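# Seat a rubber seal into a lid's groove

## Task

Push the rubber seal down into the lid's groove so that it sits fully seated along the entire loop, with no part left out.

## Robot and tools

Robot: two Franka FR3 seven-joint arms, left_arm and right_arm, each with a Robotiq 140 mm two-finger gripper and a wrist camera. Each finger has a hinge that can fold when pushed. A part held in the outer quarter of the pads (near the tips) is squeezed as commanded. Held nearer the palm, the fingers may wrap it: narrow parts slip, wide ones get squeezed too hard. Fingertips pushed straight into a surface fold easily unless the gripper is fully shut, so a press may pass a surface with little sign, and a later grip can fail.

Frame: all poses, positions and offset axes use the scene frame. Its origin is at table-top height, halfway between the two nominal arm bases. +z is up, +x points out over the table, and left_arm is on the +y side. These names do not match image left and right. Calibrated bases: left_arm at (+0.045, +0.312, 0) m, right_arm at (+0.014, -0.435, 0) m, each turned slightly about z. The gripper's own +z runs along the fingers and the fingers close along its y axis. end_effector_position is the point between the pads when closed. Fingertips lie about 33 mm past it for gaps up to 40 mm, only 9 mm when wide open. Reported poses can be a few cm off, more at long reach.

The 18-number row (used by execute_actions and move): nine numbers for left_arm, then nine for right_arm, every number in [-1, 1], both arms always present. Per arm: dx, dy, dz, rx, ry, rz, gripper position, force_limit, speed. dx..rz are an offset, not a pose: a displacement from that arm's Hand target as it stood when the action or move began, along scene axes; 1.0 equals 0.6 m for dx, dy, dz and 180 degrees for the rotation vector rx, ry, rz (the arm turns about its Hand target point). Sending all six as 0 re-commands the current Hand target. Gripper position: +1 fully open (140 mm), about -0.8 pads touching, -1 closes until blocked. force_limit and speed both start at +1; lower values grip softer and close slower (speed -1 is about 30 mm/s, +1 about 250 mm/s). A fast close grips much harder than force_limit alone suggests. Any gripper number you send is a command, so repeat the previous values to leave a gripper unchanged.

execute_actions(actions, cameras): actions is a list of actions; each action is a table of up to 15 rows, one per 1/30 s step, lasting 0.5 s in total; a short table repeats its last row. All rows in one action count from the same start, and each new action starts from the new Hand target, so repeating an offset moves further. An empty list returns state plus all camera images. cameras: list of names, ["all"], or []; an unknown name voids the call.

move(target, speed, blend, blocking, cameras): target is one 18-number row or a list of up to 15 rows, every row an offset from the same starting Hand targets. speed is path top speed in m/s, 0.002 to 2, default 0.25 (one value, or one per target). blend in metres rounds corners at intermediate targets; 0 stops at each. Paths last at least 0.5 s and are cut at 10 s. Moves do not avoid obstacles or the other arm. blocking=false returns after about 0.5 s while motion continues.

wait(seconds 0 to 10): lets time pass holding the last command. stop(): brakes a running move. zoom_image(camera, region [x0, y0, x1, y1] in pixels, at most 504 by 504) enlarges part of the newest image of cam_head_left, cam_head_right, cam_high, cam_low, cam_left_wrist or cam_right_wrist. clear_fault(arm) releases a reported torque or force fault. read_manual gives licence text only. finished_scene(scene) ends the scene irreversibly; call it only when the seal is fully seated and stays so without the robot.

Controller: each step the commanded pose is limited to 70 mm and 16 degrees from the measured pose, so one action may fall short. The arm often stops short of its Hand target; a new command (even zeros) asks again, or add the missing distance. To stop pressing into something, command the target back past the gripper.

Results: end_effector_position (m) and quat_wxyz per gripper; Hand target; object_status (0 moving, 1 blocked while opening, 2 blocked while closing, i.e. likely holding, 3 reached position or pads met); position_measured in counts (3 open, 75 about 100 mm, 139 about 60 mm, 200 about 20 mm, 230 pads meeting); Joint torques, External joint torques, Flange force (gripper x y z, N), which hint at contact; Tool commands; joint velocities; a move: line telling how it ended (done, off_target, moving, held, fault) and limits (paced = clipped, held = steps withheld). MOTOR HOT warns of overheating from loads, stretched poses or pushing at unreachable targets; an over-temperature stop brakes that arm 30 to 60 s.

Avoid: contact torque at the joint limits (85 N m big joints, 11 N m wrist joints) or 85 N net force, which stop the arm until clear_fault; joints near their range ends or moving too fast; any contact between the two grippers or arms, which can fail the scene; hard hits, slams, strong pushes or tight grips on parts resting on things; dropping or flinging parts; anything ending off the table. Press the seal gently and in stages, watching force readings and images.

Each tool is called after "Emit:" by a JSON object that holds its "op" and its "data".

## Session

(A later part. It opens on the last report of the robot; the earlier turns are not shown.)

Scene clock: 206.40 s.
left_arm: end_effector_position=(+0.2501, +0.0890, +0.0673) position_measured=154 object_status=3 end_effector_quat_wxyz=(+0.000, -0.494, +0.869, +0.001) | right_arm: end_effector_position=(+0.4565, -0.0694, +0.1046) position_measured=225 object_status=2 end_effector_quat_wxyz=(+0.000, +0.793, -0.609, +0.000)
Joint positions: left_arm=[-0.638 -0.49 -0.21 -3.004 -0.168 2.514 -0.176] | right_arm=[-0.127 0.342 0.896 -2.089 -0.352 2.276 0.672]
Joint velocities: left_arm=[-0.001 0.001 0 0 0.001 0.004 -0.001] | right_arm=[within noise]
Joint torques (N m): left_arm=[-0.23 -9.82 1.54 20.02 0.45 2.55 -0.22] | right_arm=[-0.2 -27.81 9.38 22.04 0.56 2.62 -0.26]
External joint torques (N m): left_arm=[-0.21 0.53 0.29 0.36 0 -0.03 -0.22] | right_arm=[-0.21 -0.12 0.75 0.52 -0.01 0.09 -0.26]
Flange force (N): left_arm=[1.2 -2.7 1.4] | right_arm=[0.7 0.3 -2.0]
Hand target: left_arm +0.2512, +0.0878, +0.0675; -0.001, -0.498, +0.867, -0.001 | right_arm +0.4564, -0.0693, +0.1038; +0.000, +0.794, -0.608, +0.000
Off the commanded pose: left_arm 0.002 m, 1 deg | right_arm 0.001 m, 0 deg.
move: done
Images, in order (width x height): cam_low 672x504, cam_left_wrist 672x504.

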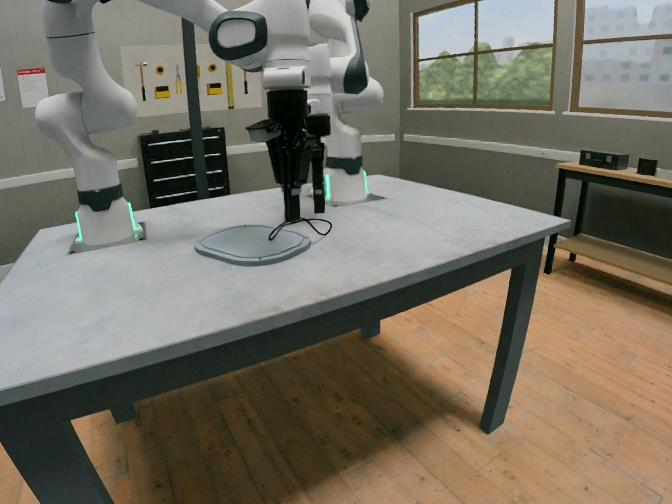

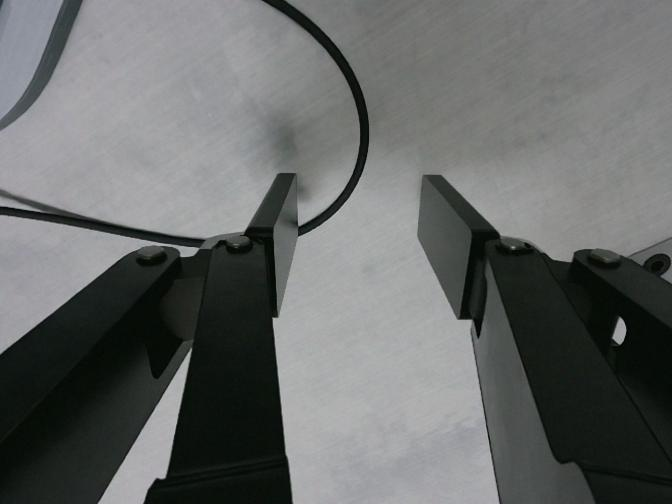

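Emit:
{"op": "move", "data": {"target": [-0.012,-0.009,-0.055,0,0,0,-0.2,-1,-0.5,0,0,0,0,0,0,-1,-1,-1], "speed": 0.1, "cameras": ["cam_low","cam_left_wrist"]}}

Emit:
{"op": "zoom_image", "data": {"camera": "cam_low", "region": [270, 180, 370, 250]}}

Scene clock: 212.50 s.
left_arm: end_effector_position=(+0.2419, +0.0844, +0.0345) position_measured=154 object_status=3 end_effector_quat_wxyz=(-0.002, -0.495, +0.869, +0.007) | right_arm: end_effector_position=(+0.4565, -0.0694, +0.1046) position_measured=225 object_status=2 end_effector_quat_wxyz=(+0.000, +0.793, -0.609, +0.000)
Joint positions: left_arm=[-0.624 -0.358 -0.268 -3.013 -0.199 2.644 -0.188] | right_arm=[-0.127 0.342 0.896 -2.089 -0.352 2.276 0.672]
Joint velocities: left_arm=[0.001 0 0 0.001 -0.001 0.004 0.001] | right_arm=[within noise]
Joint torques (N m): left_arm=[0.18 -11.64 1.22 17.97 0.03 3.4 -0.1] | right_arm=[-0.11 -27.78 9.42 22.04 0.57 2.61 -0.3]
External joint torques (N m): left_arm=[0.16 0.93 -0.08 0.57 -0.32 0.84 -0.1] | right_arm=[-0.11 -0.1 0.79 0.53 -0.01 0.09 -0.3]
Flange force (N): left_arm=[2.0 -5.0 7.7] | right_arm=[0.6 0.1 -2.0]
Hand target: left_arm +0.2440, +0.0824, +0.0345; -0.001, -0.498, +0.867, -0.001 | right_arm +0.4564, -0.0693, +0.1038; +0.000, +0.794, -0.608, +0.000
Off the commanded pose: left_arm 0.003 m, 1 deg | right_arm 0.001 m, 0 deg.
joint read past its limit (left arm) — joint 4 (elbow), lower limit, where the elbow is as bent as it goes.
joint sent to its limit (left arm) — joint 4 (elbow), lower limit, where the elbow is as bent as it goes. The joint targets still meet the commanded pose.
move: done
Images, in order (width x height): cam_low 672x504, cam_left_wrist 672x504.

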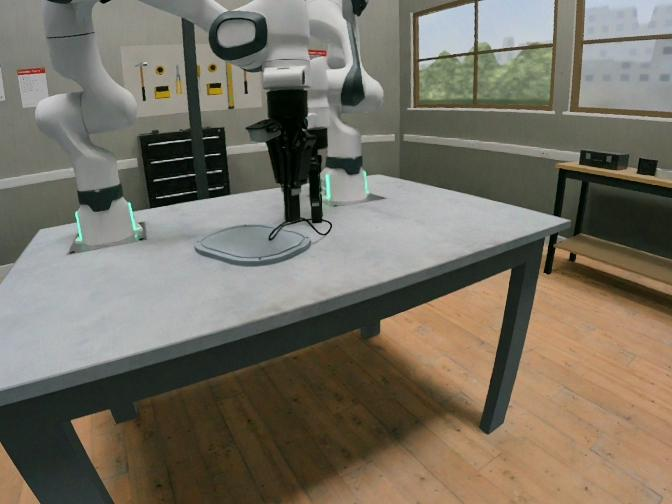

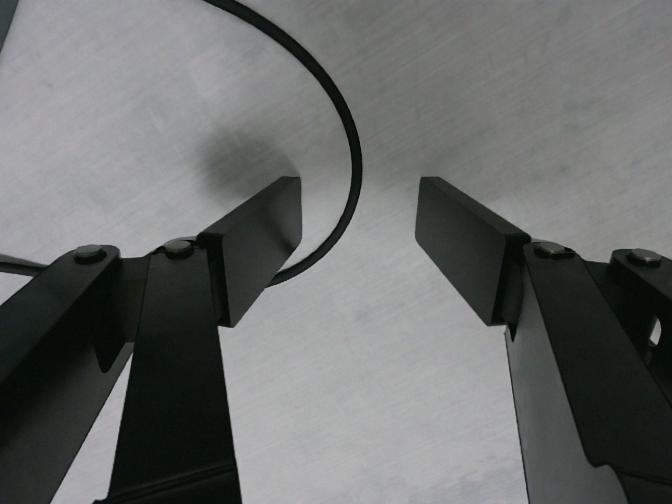

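Scaled by 5.040 from the camera's 672x504 image, which has a finer 960x720 frame.

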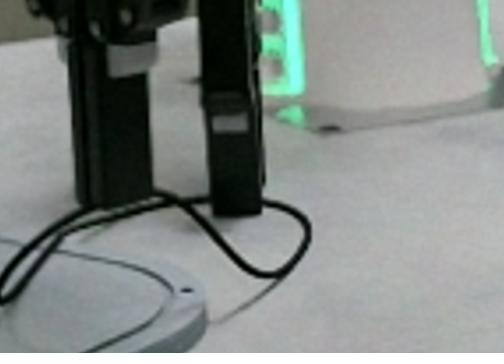

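Emit:
{"op": "move", "data": {"target": [[0,0,0.018,0,0,0,-0.21,-1,-0.5,0,0,0,0,0,0,-1,-1,-1],[0,0,0.018,0,0,0,-1,-1,-1,0,0,0,0,0,0,-1,-1,-1]], "speed": 0.05, "cameras": ["cam_low","cam_left_wrist"]}}

Emit:
{"op": "zoom_image", "data": {"camera": "cam_low", "region": [270, 180, 370, 250]}}

Scene clock: 220.20 s.
left_arm: end_effector_position=(+0.2443, +0.0821, +0.0447) position_measured=230 object_status=3 end_effector_quat_wxyz=(+0.000, -0.499, +0.867, +0.000) | right_arm: end_effector_position=(+0.4565, -0.0694, +0.1046) position_measured=225 object_status=2 end_effector_quat_wxyz=(+0.000, +0.793, -0.609, +0.000)
Joint positions: left_arm=[-0.601 -0.404 -0.3 -3.013 -0.232 2.614 -0.176] | right_arm=[-0.127 0.342 0.896 -2.089 -0.352 2.276 0.672]
Joint velocities: left_arm=[0.003 0 -0.003 0.001 -0.004 -0.001 0.004] | right_arm=[within noise]
Joint torques (N m): left_arm=[0.52 -12.61 1.1 17.81 0.05 2.19 0.13] | right_arm=[-0.14 -27.73 9.49 22.08 0.55 2.63 -0.23]
External joint torques (N m): left_arm=[0.48 -1.02 -0.59 -0.16 -0.32 -0.39 0.13] | right_arm=[-0.07 0 0.91 0.49 -0.02 0.09 -0.23]
Flange force (N): left_arm=[-1.0 3.9 -5.6] | right_arm=[0.3 0.0 -1.8]
Hand target: left_arm +0.2440, +0.0824, +0.0453; -0.001, -0.498, +0.867, -0.001 | right_arm +0.4564, -0.0693, +0.1038; +0.000, +0.794, -0.608, +0.000
Off the commanded pose: left_arm 0.001 m, 0 deg | right_arm 0.001 m, 0 deg.
joint read past its limit (left arm) — joint 4 (elbow), lower limit, where the elbow is as bent as it goes.
joint sent to its limit (left arm) — joint 4 (elbow), lower limit, where the elbow is as bent as it goes. The joint targets still meet the commanded pose.
move: done
Images, in order (width x height): cam_low 672x504, cam_left_wrist 672x504.

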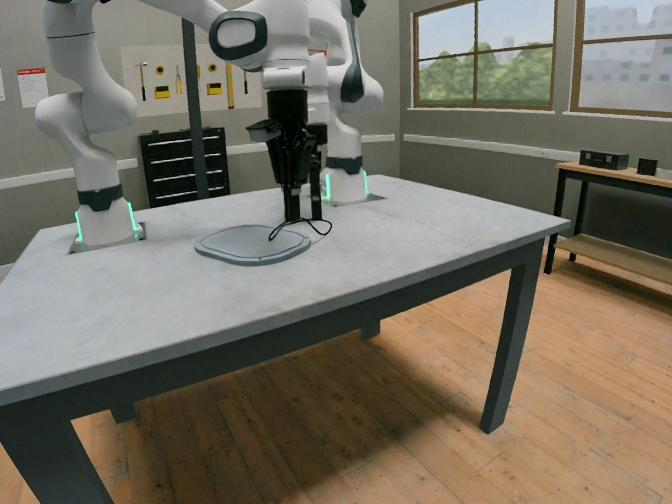

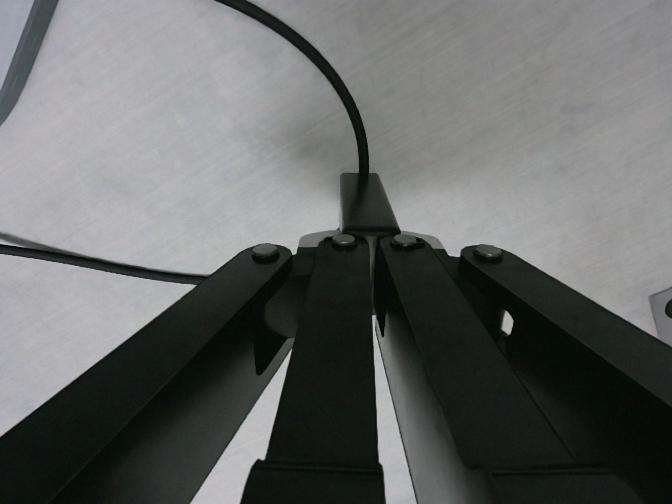

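Scaled by 5.040 from the camera's 672x504 image, which has a finer 960x720 frame.

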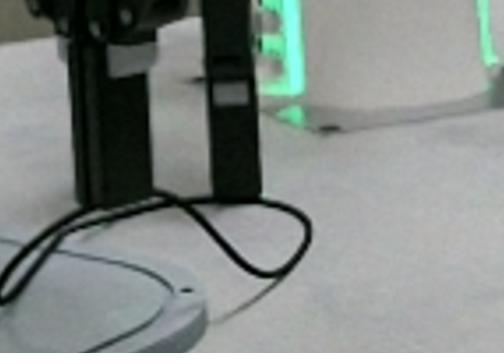

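Emit:
{"op": "move", "data": {"target": [[0,0,0.01,0,0,0,-0.2,-1,-0.5,0,0,0,0,0,0,-1,-1,-1],[0.03,0,0.06,0,0,0,-0.2,-1,-0.5,0.1,0,0,0,0,0,-1,-1,-1],[0.1,0,0.06,0,0,0,-0.2,-1,-0.5,0.1,0,0,0,0,0,-1,-1,-1]], "speed": 0.1, "cameras": ["cam_low","cam_left_wrist"]}}

Emit:
{"op": "zoom_image", "data": {"camera": "cam_low", "region": [240, 180, 370, 270]}}

Scene clock: 230.07 s.
left_arm: end_effector_position=(+0.3023, +0.0826, +0.0812) position_measured=154 object_status=3 end_effector_quat_wxyz=(-0.002, -0.502, +0.865, +0.000) | right_arm: end_effector_position=(+0.5166, -0.0686, +0.1047) position_measured=225 object_status=2 end_effector_quat_wxyz=(-0.002, +0.792, -0.610, -0.001)
Joint positions: left_arm=[-0.513 -0.382 -0.214 -2.87 -0.137 2.49 -0.109] | right_arm=[-0.071 0.483 0.817 -1.897 -0.428 2.2 0.647]
Joint velocities: left_arm=[0.001 0 0.001 0.001 0 0.002 0.006] | right_arm=[within noise]
Joint torques (N m): left_arm=[-0.26 -13.86 2.08 20.52 0.79 2.47 0.13] | right_arm=[0.28 -34.66 12.06 22.93 0.25 2.27 -0.25]
External joint torques (N m): left_arm=[-0.26 0.58 0.78 0.35 0.33 -0.13 0.13] | right_arm=[0.21 -0.11 0.57 1.42 -0.37 -0.27 -0.25]
Flange force (N): left_arm=[-1.0 -3.0 0.7] | right_arm=[-2.4 -5.9 -1.6]
Hand target: left_arm +0.3040, +0.0824, +0.0813; -0.001, -0.498, +0.867, -0.001 | right_arm +0.5164, -0.0693, +0.1038; +0.000, +0.794, -0.608, +0.000
Off the commanded pose: left_arm 0.002 m, 1 deg | right_arm 0.001 m, 0 deg.
move: done
Images, in order (width x height): cam_low 672x504, cam_left_wrist 672x504.

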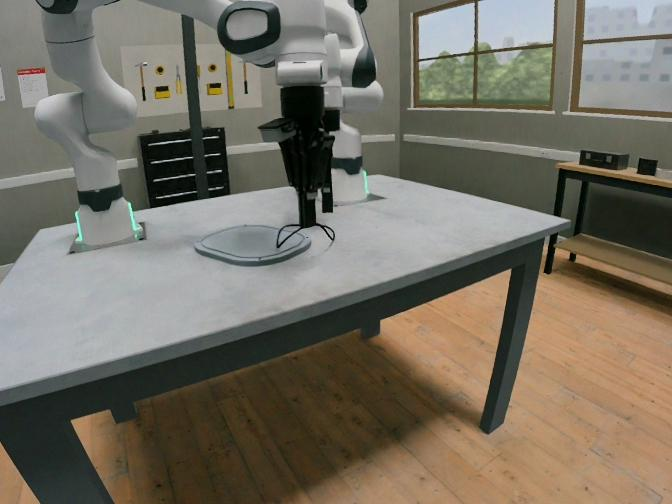

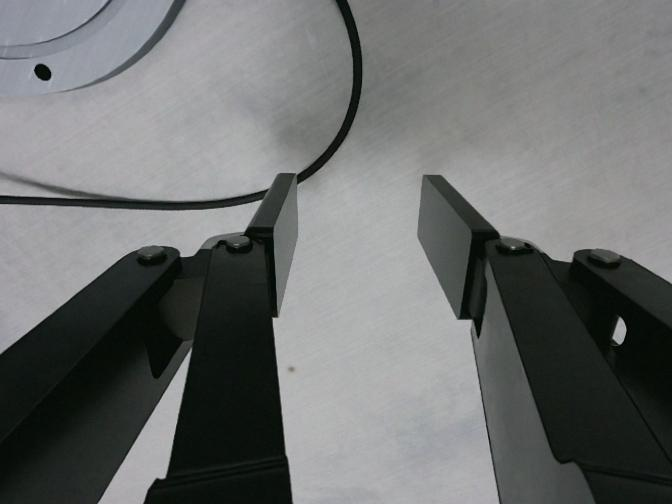

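Scaled by 3.877 from the camera's 672x504 image, which has a finer 960x720 frame.

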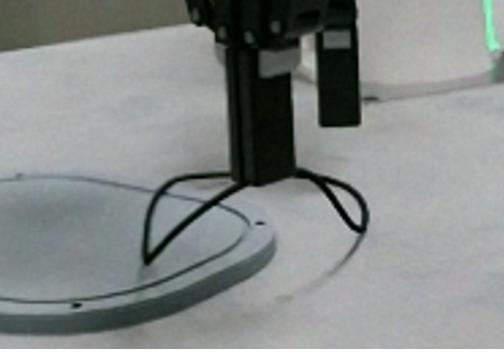

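Emit:
{"op": "move", "data": {"target": [[-0.025,-0.043,-0.06,0,0,0,-0.2,-1,-0.5,0,0,0,0,0,0,-1,-1,-1],[-0.025,-0.043,-0.073,0,0,0,-0.21,-1,-0.5,0,0,0,0,0,0,-1,-1,-1]], "speed": 0.06, "cameras": ["cam_low","cam_left_wrist"]}}

Emit:
{"op": "zoom_image", "data": {"camera": "cam_low", "region": [240, 180, 370, 270]}}

Scene clock: 238.67 s.
left_arm: end_effector_position=(+0.2880, +0.0570, +0.0385) position_measured=155 object_status=3 end_effector_quat_wxyz=(-0.002, -0.496, +0.868, +0.001) | right_arm: end_effector_position=(+0.5166, -0.0685, +0.1047) position_measured=225 object_status=2 end_effector_quat_wxyz=(-0.002, +0.792, -0.610, -0.001)
Joint positions: left_arm=[-0.519 -0.219 -0.296 -2.869 -0.142 2.652 -0.175] | right_arm=[-0.071 0.483 0.817 -1.897 -0.428 2.2 0.646]
Joint torques (N m): left_arm=[-0.24 -14.65 0.75 16.13 0.32 3.23 -0.25] | right_arm=[0.26 -34.71 12.04 22.98 0.28 2.29 -0.25]
External joint torques (N m): left_arm=[-0.26 2.79 -0.41 -1.6 -0.04 0.63 -0.25] | right_arm=[0.36 -0.16 0.7 1.49 -0.32 -0.24 -0.25]
Flange force (N): left_arm=[2.2 -3.1 13.2] | right_arm=[-2.7 -6.0 -1.8]
Hand target: left_arm +0.2890, +0.0566, +0.0375; -0.001, -0.498, +0.867, -0.001 | right_arm +0.5164, -0.0693, +0.1038; +0.000, +0.794, -0.608, +0.000
Off the commanded pose: left_arm 0.002 m, 0 deg | right_arm 0.001 m, 0 deg.
move: done
Images, in order (width x height): cam_low 672x504, cam_left_wrist 672x504.

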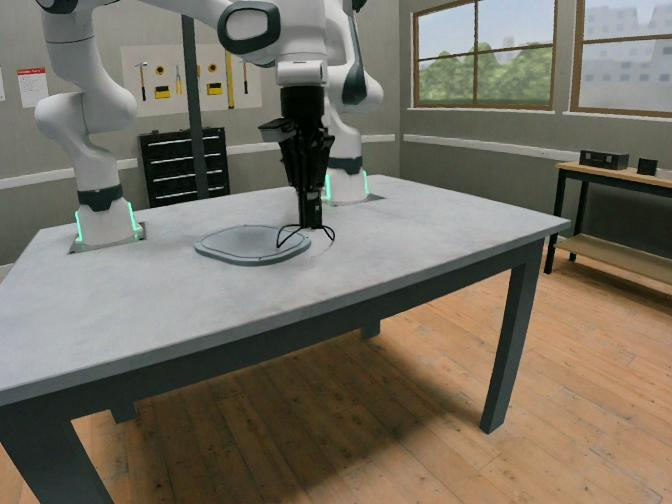

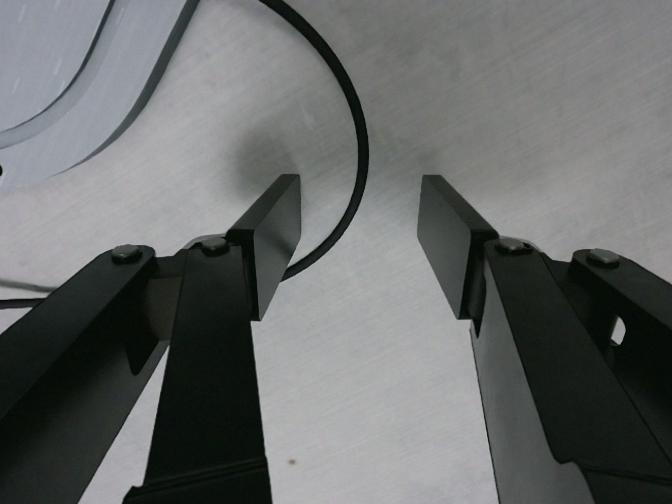

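Scaled by 3.877 from the camera's 672x504 image, which has a finer 960x720 frame.

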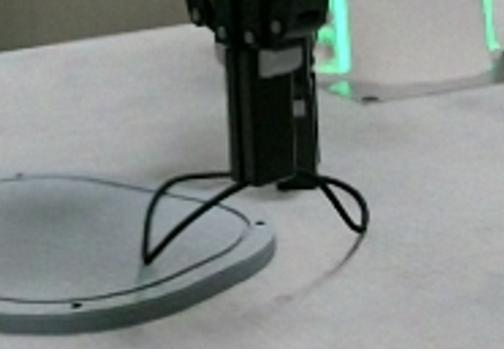

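Emit:
{"op": "move", "data": {"target": [[0,0,0.01,0,0,0,-0.21,-1,-0.5,0,0,0,0,0,0,-1,-1,-1],[0,0,0.006,0,0,0,-1,-1,-1,0,0,0,0,0,0,-1,-1,-1]], "speed": 0.03, "cameras": ["cam_low","cam_left_wrist"]}}

Scene clock: 246.83 s.
left_arm: end_effector_position=(+0.2891, +0.0567, +0.0417) position_measured=225 object_status=0 end_effector_quat_wxyz=(+0.000, -0.496, +0.868, -0.001) | right_arm: end_effector_position=(+0.5166, -0.0685, +0.1047) position_measured=225 object_status=2 end_effector_quat_wxyz=(-0.002, +0.792, -0.610, -0.001)
Joint positions: left_arm=[-0.518 -0.23 -0.297 -2.869 -0.142 2.645 -0.176] | right_arm=[-0.071 0.483 0.817 -1.897 -0.428 2.2 0.646]
Joint torques (N m): left_arm=[-0.3 -16.63 1.44 17.54 0.37 2.32 -0.16] | right_arm=[0.18 -34.72 12.05 22.93 0.28 2.28 -0.27]
External joint torques (N m): left_arm=[-0.3 0.59 0.25 -0.33 0.01 -0.28 -0.16] | right_arm=[0.15 -0.05 0.58 1.37 -0.33 -0.26 -0.27]
Flange force (N): left_arm=[0.5 -0.4 0.9] | right_arm=[-2.2 -5.7 -1.6]
Hand target: left_arm +0.2890, +0.0566, +0.0411; -0.001, -0.498, +0.867, -0.001 | right_arm +0.5164, -0.0693, +0.1038; +0.000, +0.794, -0.608, +0.000
Off the commanded pose: left_arm 0.001 m, 0 deg | right_arm 0.001 m, 0 deg.
move: done
Images, in order (width x height): cam_low 672x504, cam_left_wrist 672x504.

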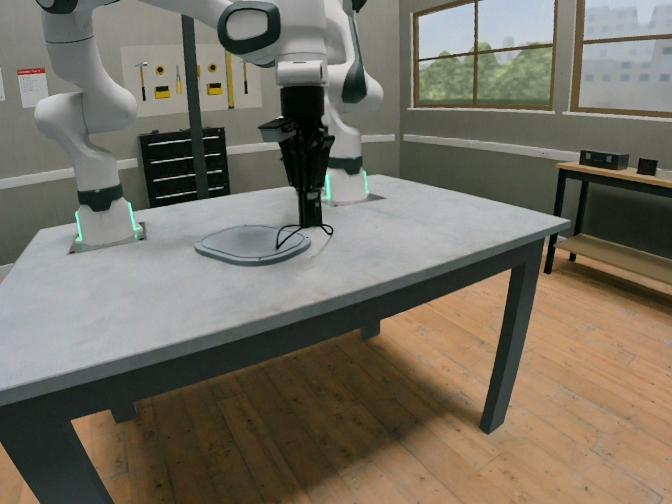

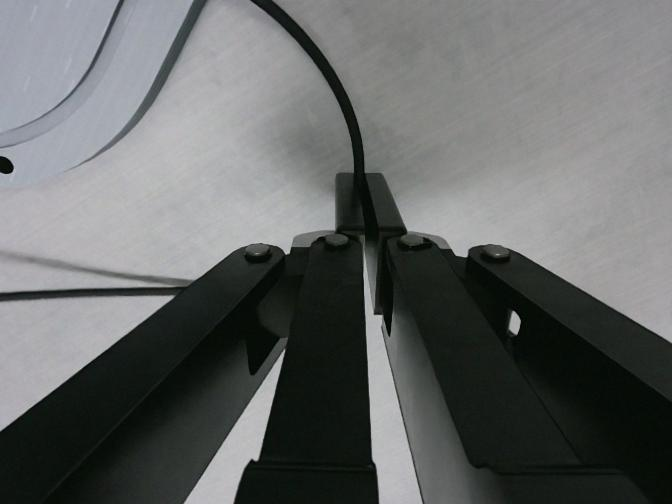

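Emit:
{"op": "move", "data": {"target": [[0,0,0.1,0,0,0,-1,-1,-1,0,0,0,0,0,0,-1,-1,-1],[-0.092,-0.318,0.1,0,0,0.263,-1,-1,-1,-0.093,0,0,0,0,0,-1,-1,-1]], "speed": 0.12, "blend": 0.02, "cameras": ["all"]}}

Emit:
{"op": "zoom_image", "data": {"camera": "cam_head_left", "region": [360, 200, 510, 360]}}

Scene clock: 260.87 s.
left_arm: end_effector_position=(+0.2609, -0.0405, +0.1014) position_measured=225 object_status=2 end_effector_quat_wxyz=(-0.004, -0.636, +0.772, -0.004) | right_arm: end_effector_position=(+0.4855, -0.0700, +0.1032) position_measured=225 object_status=2 end_effector_quat_wxyz=(+0.001, +0.796, -0.606, +0.001)
Joint positions: left_arm=[-0.429 -0.257 -0.584 -2.653 -0.228 2.433 -0.658] | right_arm=[-0.098 0.415 0.854 -1.998 -0.399 2.237 0.656]
Joint velocities: left_arm=[within noise] | right_arm=[-0.002 -0.001 0.001 0 0.002 0.005 0.003]
Joint torques (N m): left_arm=[-0.29 -17.83 4.51 20.24 0.53 2.4 0.21] | right_arm=[0.2 -32.15 11.36 21.9 0.9 2.64 0.02]
External joint torques (N m): left_arm=[-0.26 -1.02 1.24 -0.53 0.01 -0.26 0.21] | right_arm=[0.15 -0.97 1.17 0.46 0.31 0.13 0.02]
Flange force (N): left_arm=[-6.1 3.4 -4.5] | right_arm=[0.8 3.1 -3.5]
Hand target: left_arm +0.2612, -0.0399, +0.1016; -0.004, -0.634, +0.773, -0.004 (not the last commanded pose) | right_arm +0.4856, -0.0693, +0.1038; +0.000, +0.794, -0.608, +0.000 (not the last commanded pose)
Off the commanded pose: left_arm 0.098 m, 28 deg | right_arm 0.025 m, 0 deg.
move: held (left_arm; a check stopped the path), off_target (right_arm; braked when a check withheld steps of left_arm); path passed 1 of 2 targets; limits=held
pose unreachable (left arm): on one or more control steps of this call, first in action 0 (counted from 0), this arm could not follow its commanded pose, so it was not sent that pose on those steps. It may still have moved: this result reports where it is.
cause: moving toward the commanded pose would bring a part of the arm too close to another arm (a part of this arm just beyond joint 6 (wrist pitch) and a part of the right arm just beyond its joint 5 (forearm roll), along the way the arms are being sent, or toward where that arm still pushes).

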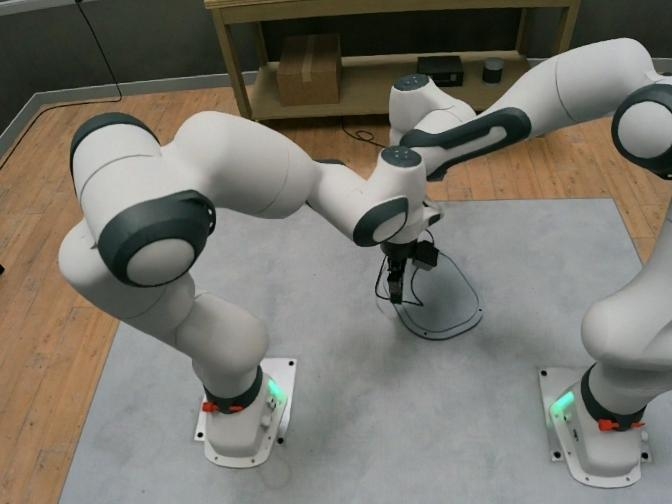

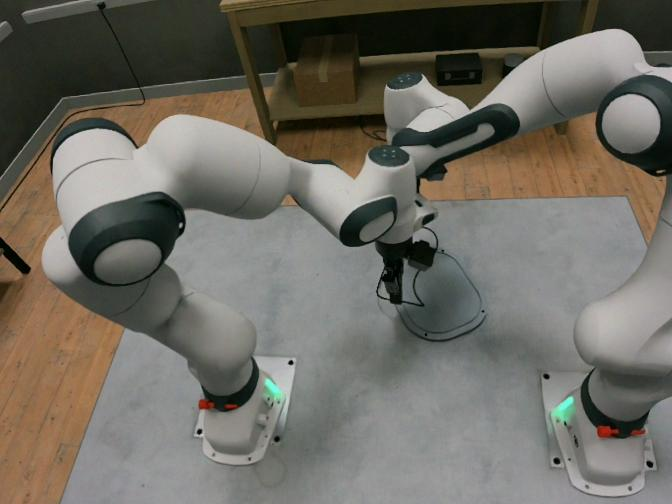

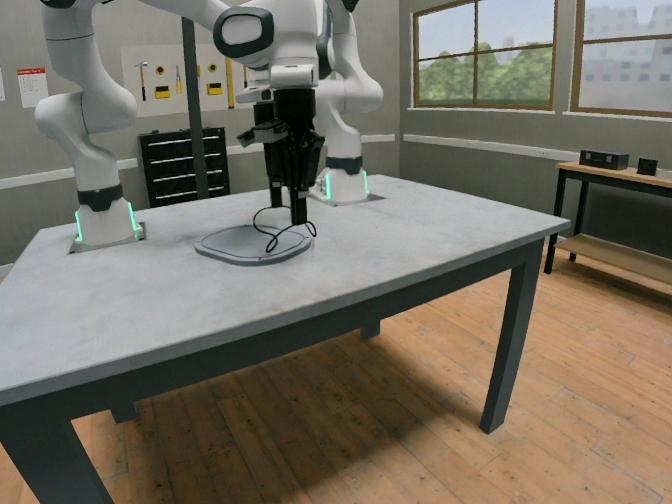

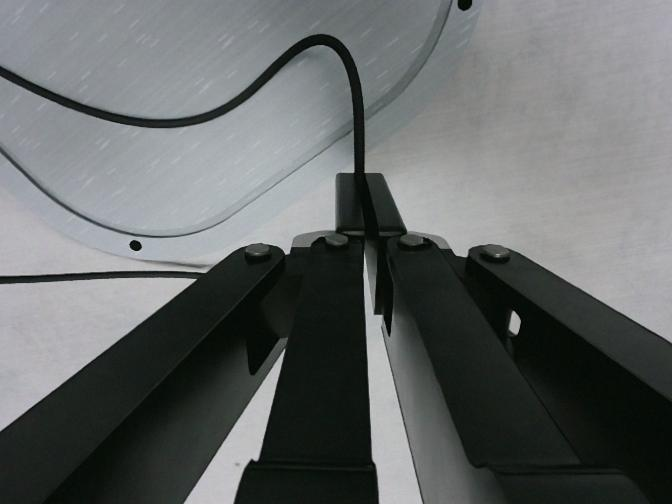

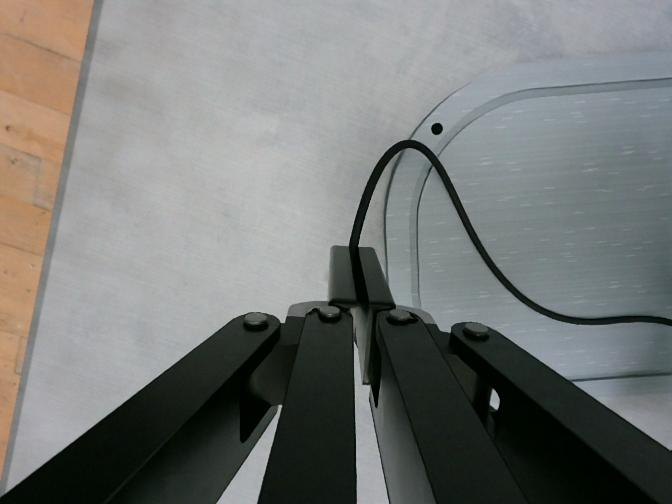

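Scaled by 3.150 from the camera's 672x504 image, which has a finer 960x720 frame.

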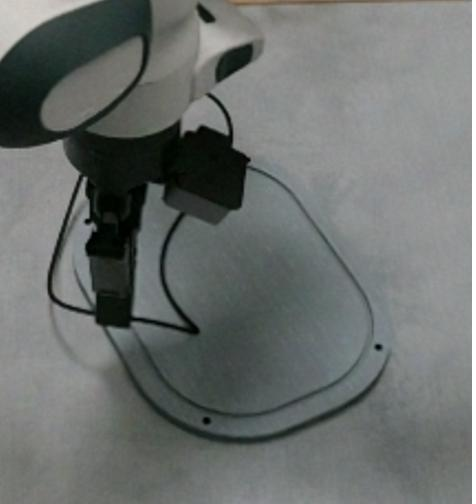

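Emit:
{"op": "move", "data": {"target": [0.101,0.0465,0,0,0,-0.35,-1,-1,-1,-0.189,-0.2045,0,0,0,-0.505,-1,-1,-1], "speed": 0.15, "cameras": ["all"]}}

Emit:
{"op": "zoom_image", "data": {"camera": "cam_head_left", "region": [330, 200, 510, 360]}}

Emit:
{"op": "zoom_image", "data": {"camera": "cam_low", "region": [160, 160, 360, 290]}}

Scene clock: 284.27 s.
left_arm: end_effector_position=(+0.2628, -0.0396, +0.1018) position_measured=225 object_status=2 end_effector_quat_wxyz=(-0.005, -0.633, +0.774, -0.004) | right_arm: end_effector_position=(+0.4816, -0.0736, +0.1036) position_measured=225 object_status=2 end_effector_quat_wxyz=(+0.002, +0.787, -0.616, +0.001)
Joint positions: left_arm=[-0.43 -0.257 -0.577 -2.653 -0.227 2.433 -0.644] | right_arm=[-0.103 0.396 0.853 -2.017 -0.385 2.244 0.675]
Joint torques (N m): left_arm=[-0.28 -17.36 3.35 20.75 0.54 2.41 -0.08] | right_arm=[-0.1 -30.5 10.57 23.13 0.56 2.41 -0.24]
External joint torques (N m): left_arm=[-0.34 -0.48 0.04 0.02 0.02 -0.25 -0.08] | right_arm=[-0.08 0.23 0.86 1.5 -0.03 -0.12 -0.24]
Flange force (N): left_arm=[-0.9 1.7 -2.2] | right_arm=[-1.9 -5.0 -2.1]
Hand target: left_arm +0.2625, -0.0398, +0.1017; -0.005, -0.633, +0.774, -0.004 (not the last commanded pose) | right_arm +0.4817, -0.0734, +0.1032; +0.002, +0.788, -0.615, +0.001 (last step not sent: back at the drive's target)
Off the commanded pose: left_arm 0.065 m, 63 deg | right_arm 0.161 m, 90 deg.
move: held (left_arm, right_arm; a check stopped the path); limits=held
pose unreachable (left arm): on one or more control steps of this call, first in action 0 (counted from 0), this arm could not follow its commanded pose, so it was not sent that pose on those steps. It may still have moved: this result reports where it is.
cause: moving toward the commanded pose would bring a part of the arm too close to another arm (a part of this arm just beyond joint 6 (wrist pitch) and a part of the right arm just beyond its joint 5 (forearm roll), where that arm would come to rest).
pose unreachable (right arm): on one or more control steps of this call, first in action 0 (counted from 0), this arm could not follow its commanded pose, so it was not sent that pose on those steps. On the call's last step it was still not sent that pose. It may still have moved: this result reports where it is.
cause: moving toward the commanded pose would bring a part of the arm too close to another arm (a part of this arm just beyond joint 5 (forearm roll) and a part of the left arm just beyond its joint 6 (wrist pitch), 17 mm apart when this arm was first held).

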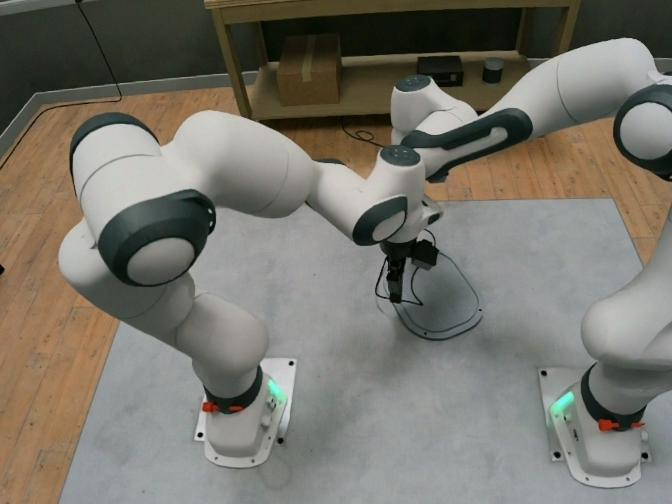

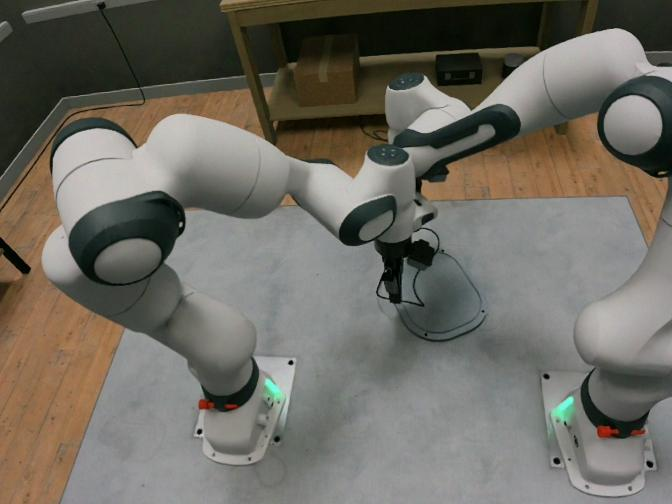

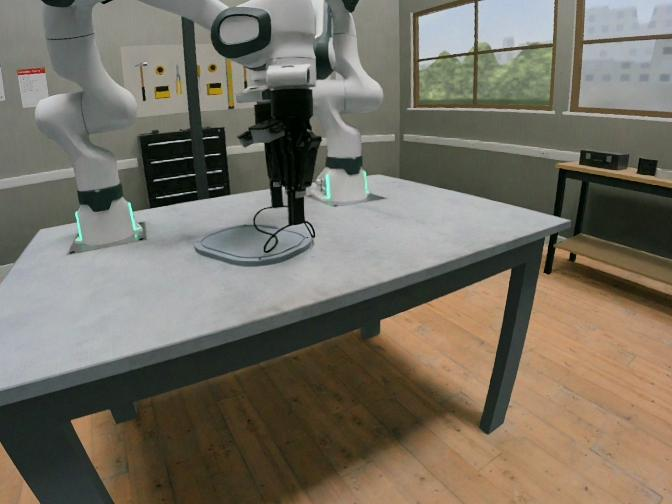

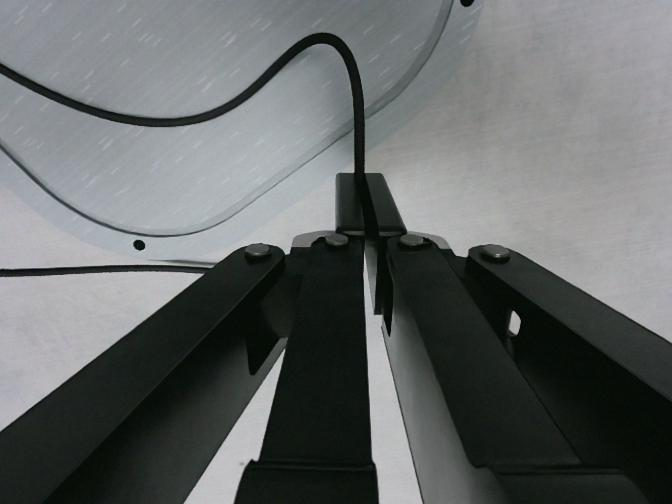

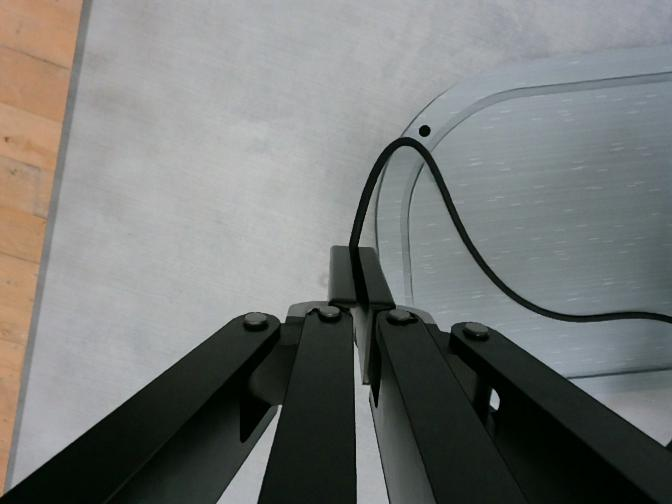

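Scaled by 2.800 from the camera's 672x504 image, which has a finer 960x720 frame.

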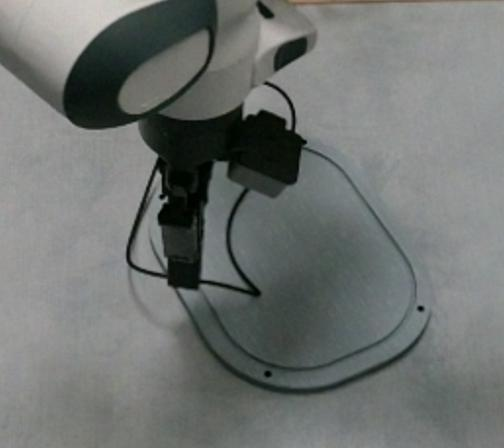

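Scaled by 2.520 from the camera's 672x504 image, which has a finer 960x720 frame.

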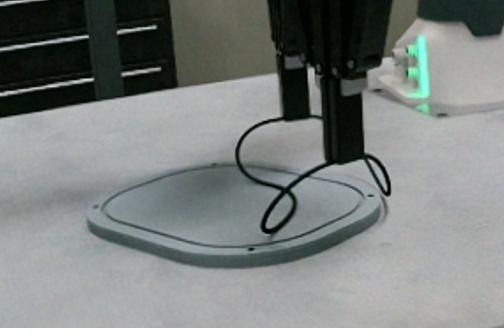

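Emit:
{"op": "move", "data": {"target": [[0.02,0.18,0,0,0,0,-1,-1,-1,0,0,0,0,0,0,-1,-1,-1],[0.046,0.18,0,0,0,-0.35,-1,-1,-1,-0.05,-0.07,0,0,0,-0.12,-1,-1,-1],[0.07,0.12,0,0,0,-0.35,-1,-1,-1,-0.183,-0.198,0,0,0,-0.5,-1,-1,-1]], "speed": 0.15, "blend": 0.01, "cameras": ["all"]}}

Emit:
{"op": "zoom_image", "data": {"camera": "cam_head_left", "region": [330, 200, 510, 360]}}

Emit:
{"op": "zoom_image", "data": {"camera": "cam_low", "region": [160, 160, 360, 290]}}

Scene clock: 303.07 s.
left_arm: end_effector_position=(+0.3047, +0.0344, +0.1018) position_measured=225 object_status=2 end_effector_quat_wxyz=(-0.006, -0.132, +0.991, +0.001) | right_arm: end_effector_position=(+0.3724, -0.1918, +0.1033) position_measured=225 object_status=2 end_effector_quat_wxyz=(-0.002, -0.127, +0.992, +0.001)
Joint positions: left_arm=[-0.896 -0.31 0.114 -2.742 0.04 2.426 0.462] | right_arm=[-0.174 -0.225 0.825 -2.577 0.252 2.404 1.726]
Joint velocities: left_arm=[within noise] | right_arm=[0 -0.001 0 0.001 -0.001 0 0.005]
Joint torques (N m): left_arm=[-0.44 -17.13 -1.17 21.47 0.19 2.4 -0.22] | right_arm=[-0.38 -13.67 -3.83 21.46 0.84 2.35 0.05]
External joint torques (N m): left_arm=[-0.42 0.51 -0.08 0.47 -0.3 -0.11 -0.22] | right_arm=[-0.45 -0.43 0.6 0.43 0.28 -0.11 0.05]
Flange force (N): left_arm=[-0.3 -3.4 0.5] | right_arm=[-0.3 0.9 -1.2]
Hand target: left_arm +0.3045, +0.0322, +0.1017; -0.006, -0.136, +0.991, -0.001 | right_arm +0.3719, -0.1922, +0.1032; -0.002, -0.123, +0.992, +0.001
Off the commanded pose: left_arm 0.002 m, 0 deg | right_arm 0.001 m, 0 deg.
held back during your reply time or a wait (right arm), on 2 control steps: a part of the arm was too close to another arm, or the arm's last command would have brought one too close.
move: done

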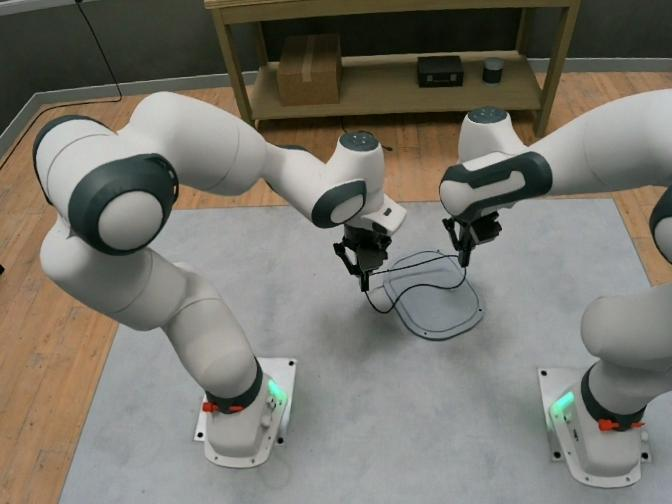

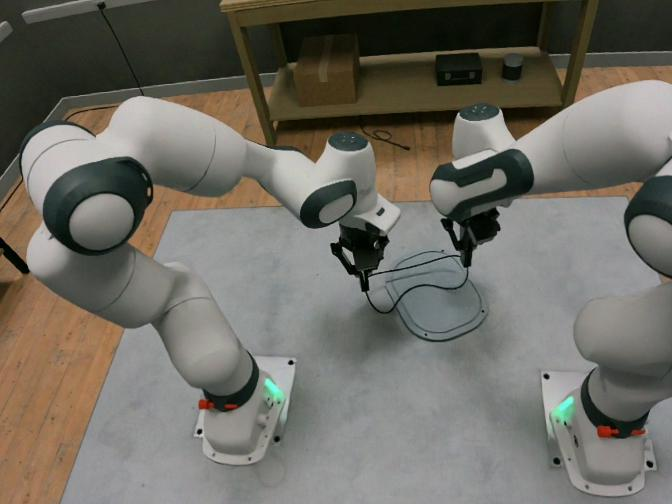

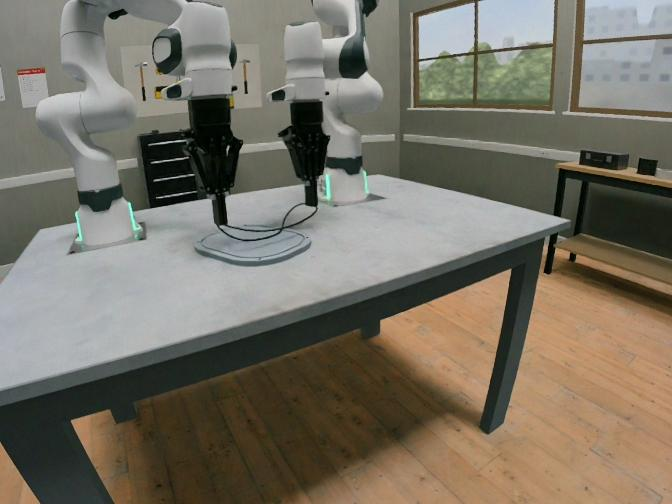

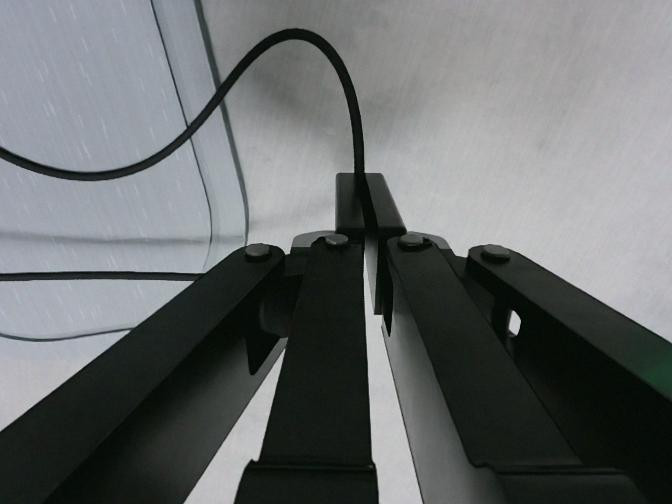

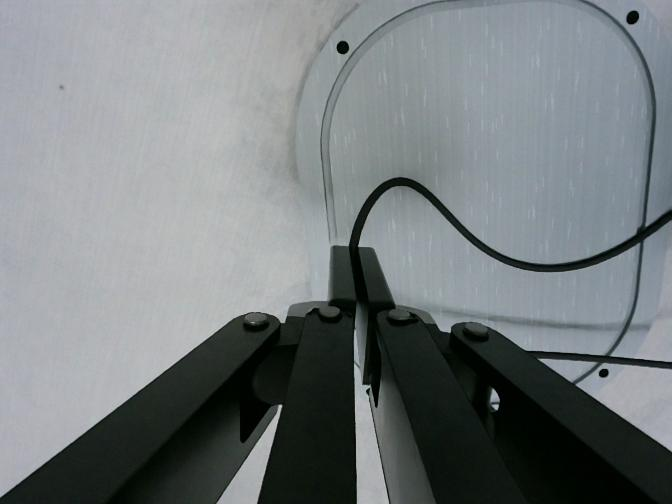

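Scaled by 2.800 from the camera's 672x504 image, which has a finer 960x720 frame.

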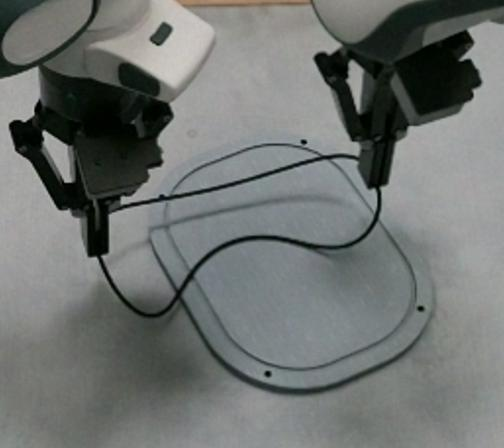

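Scaled by 2.520 from the camera's 672x504 image, which has a finer 960x720 frame.

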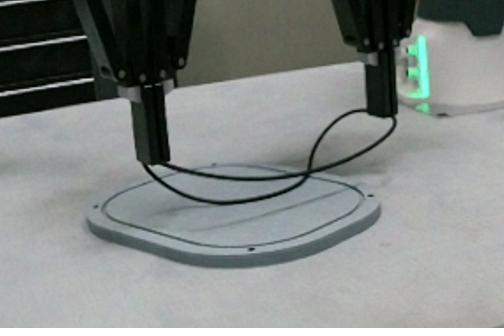

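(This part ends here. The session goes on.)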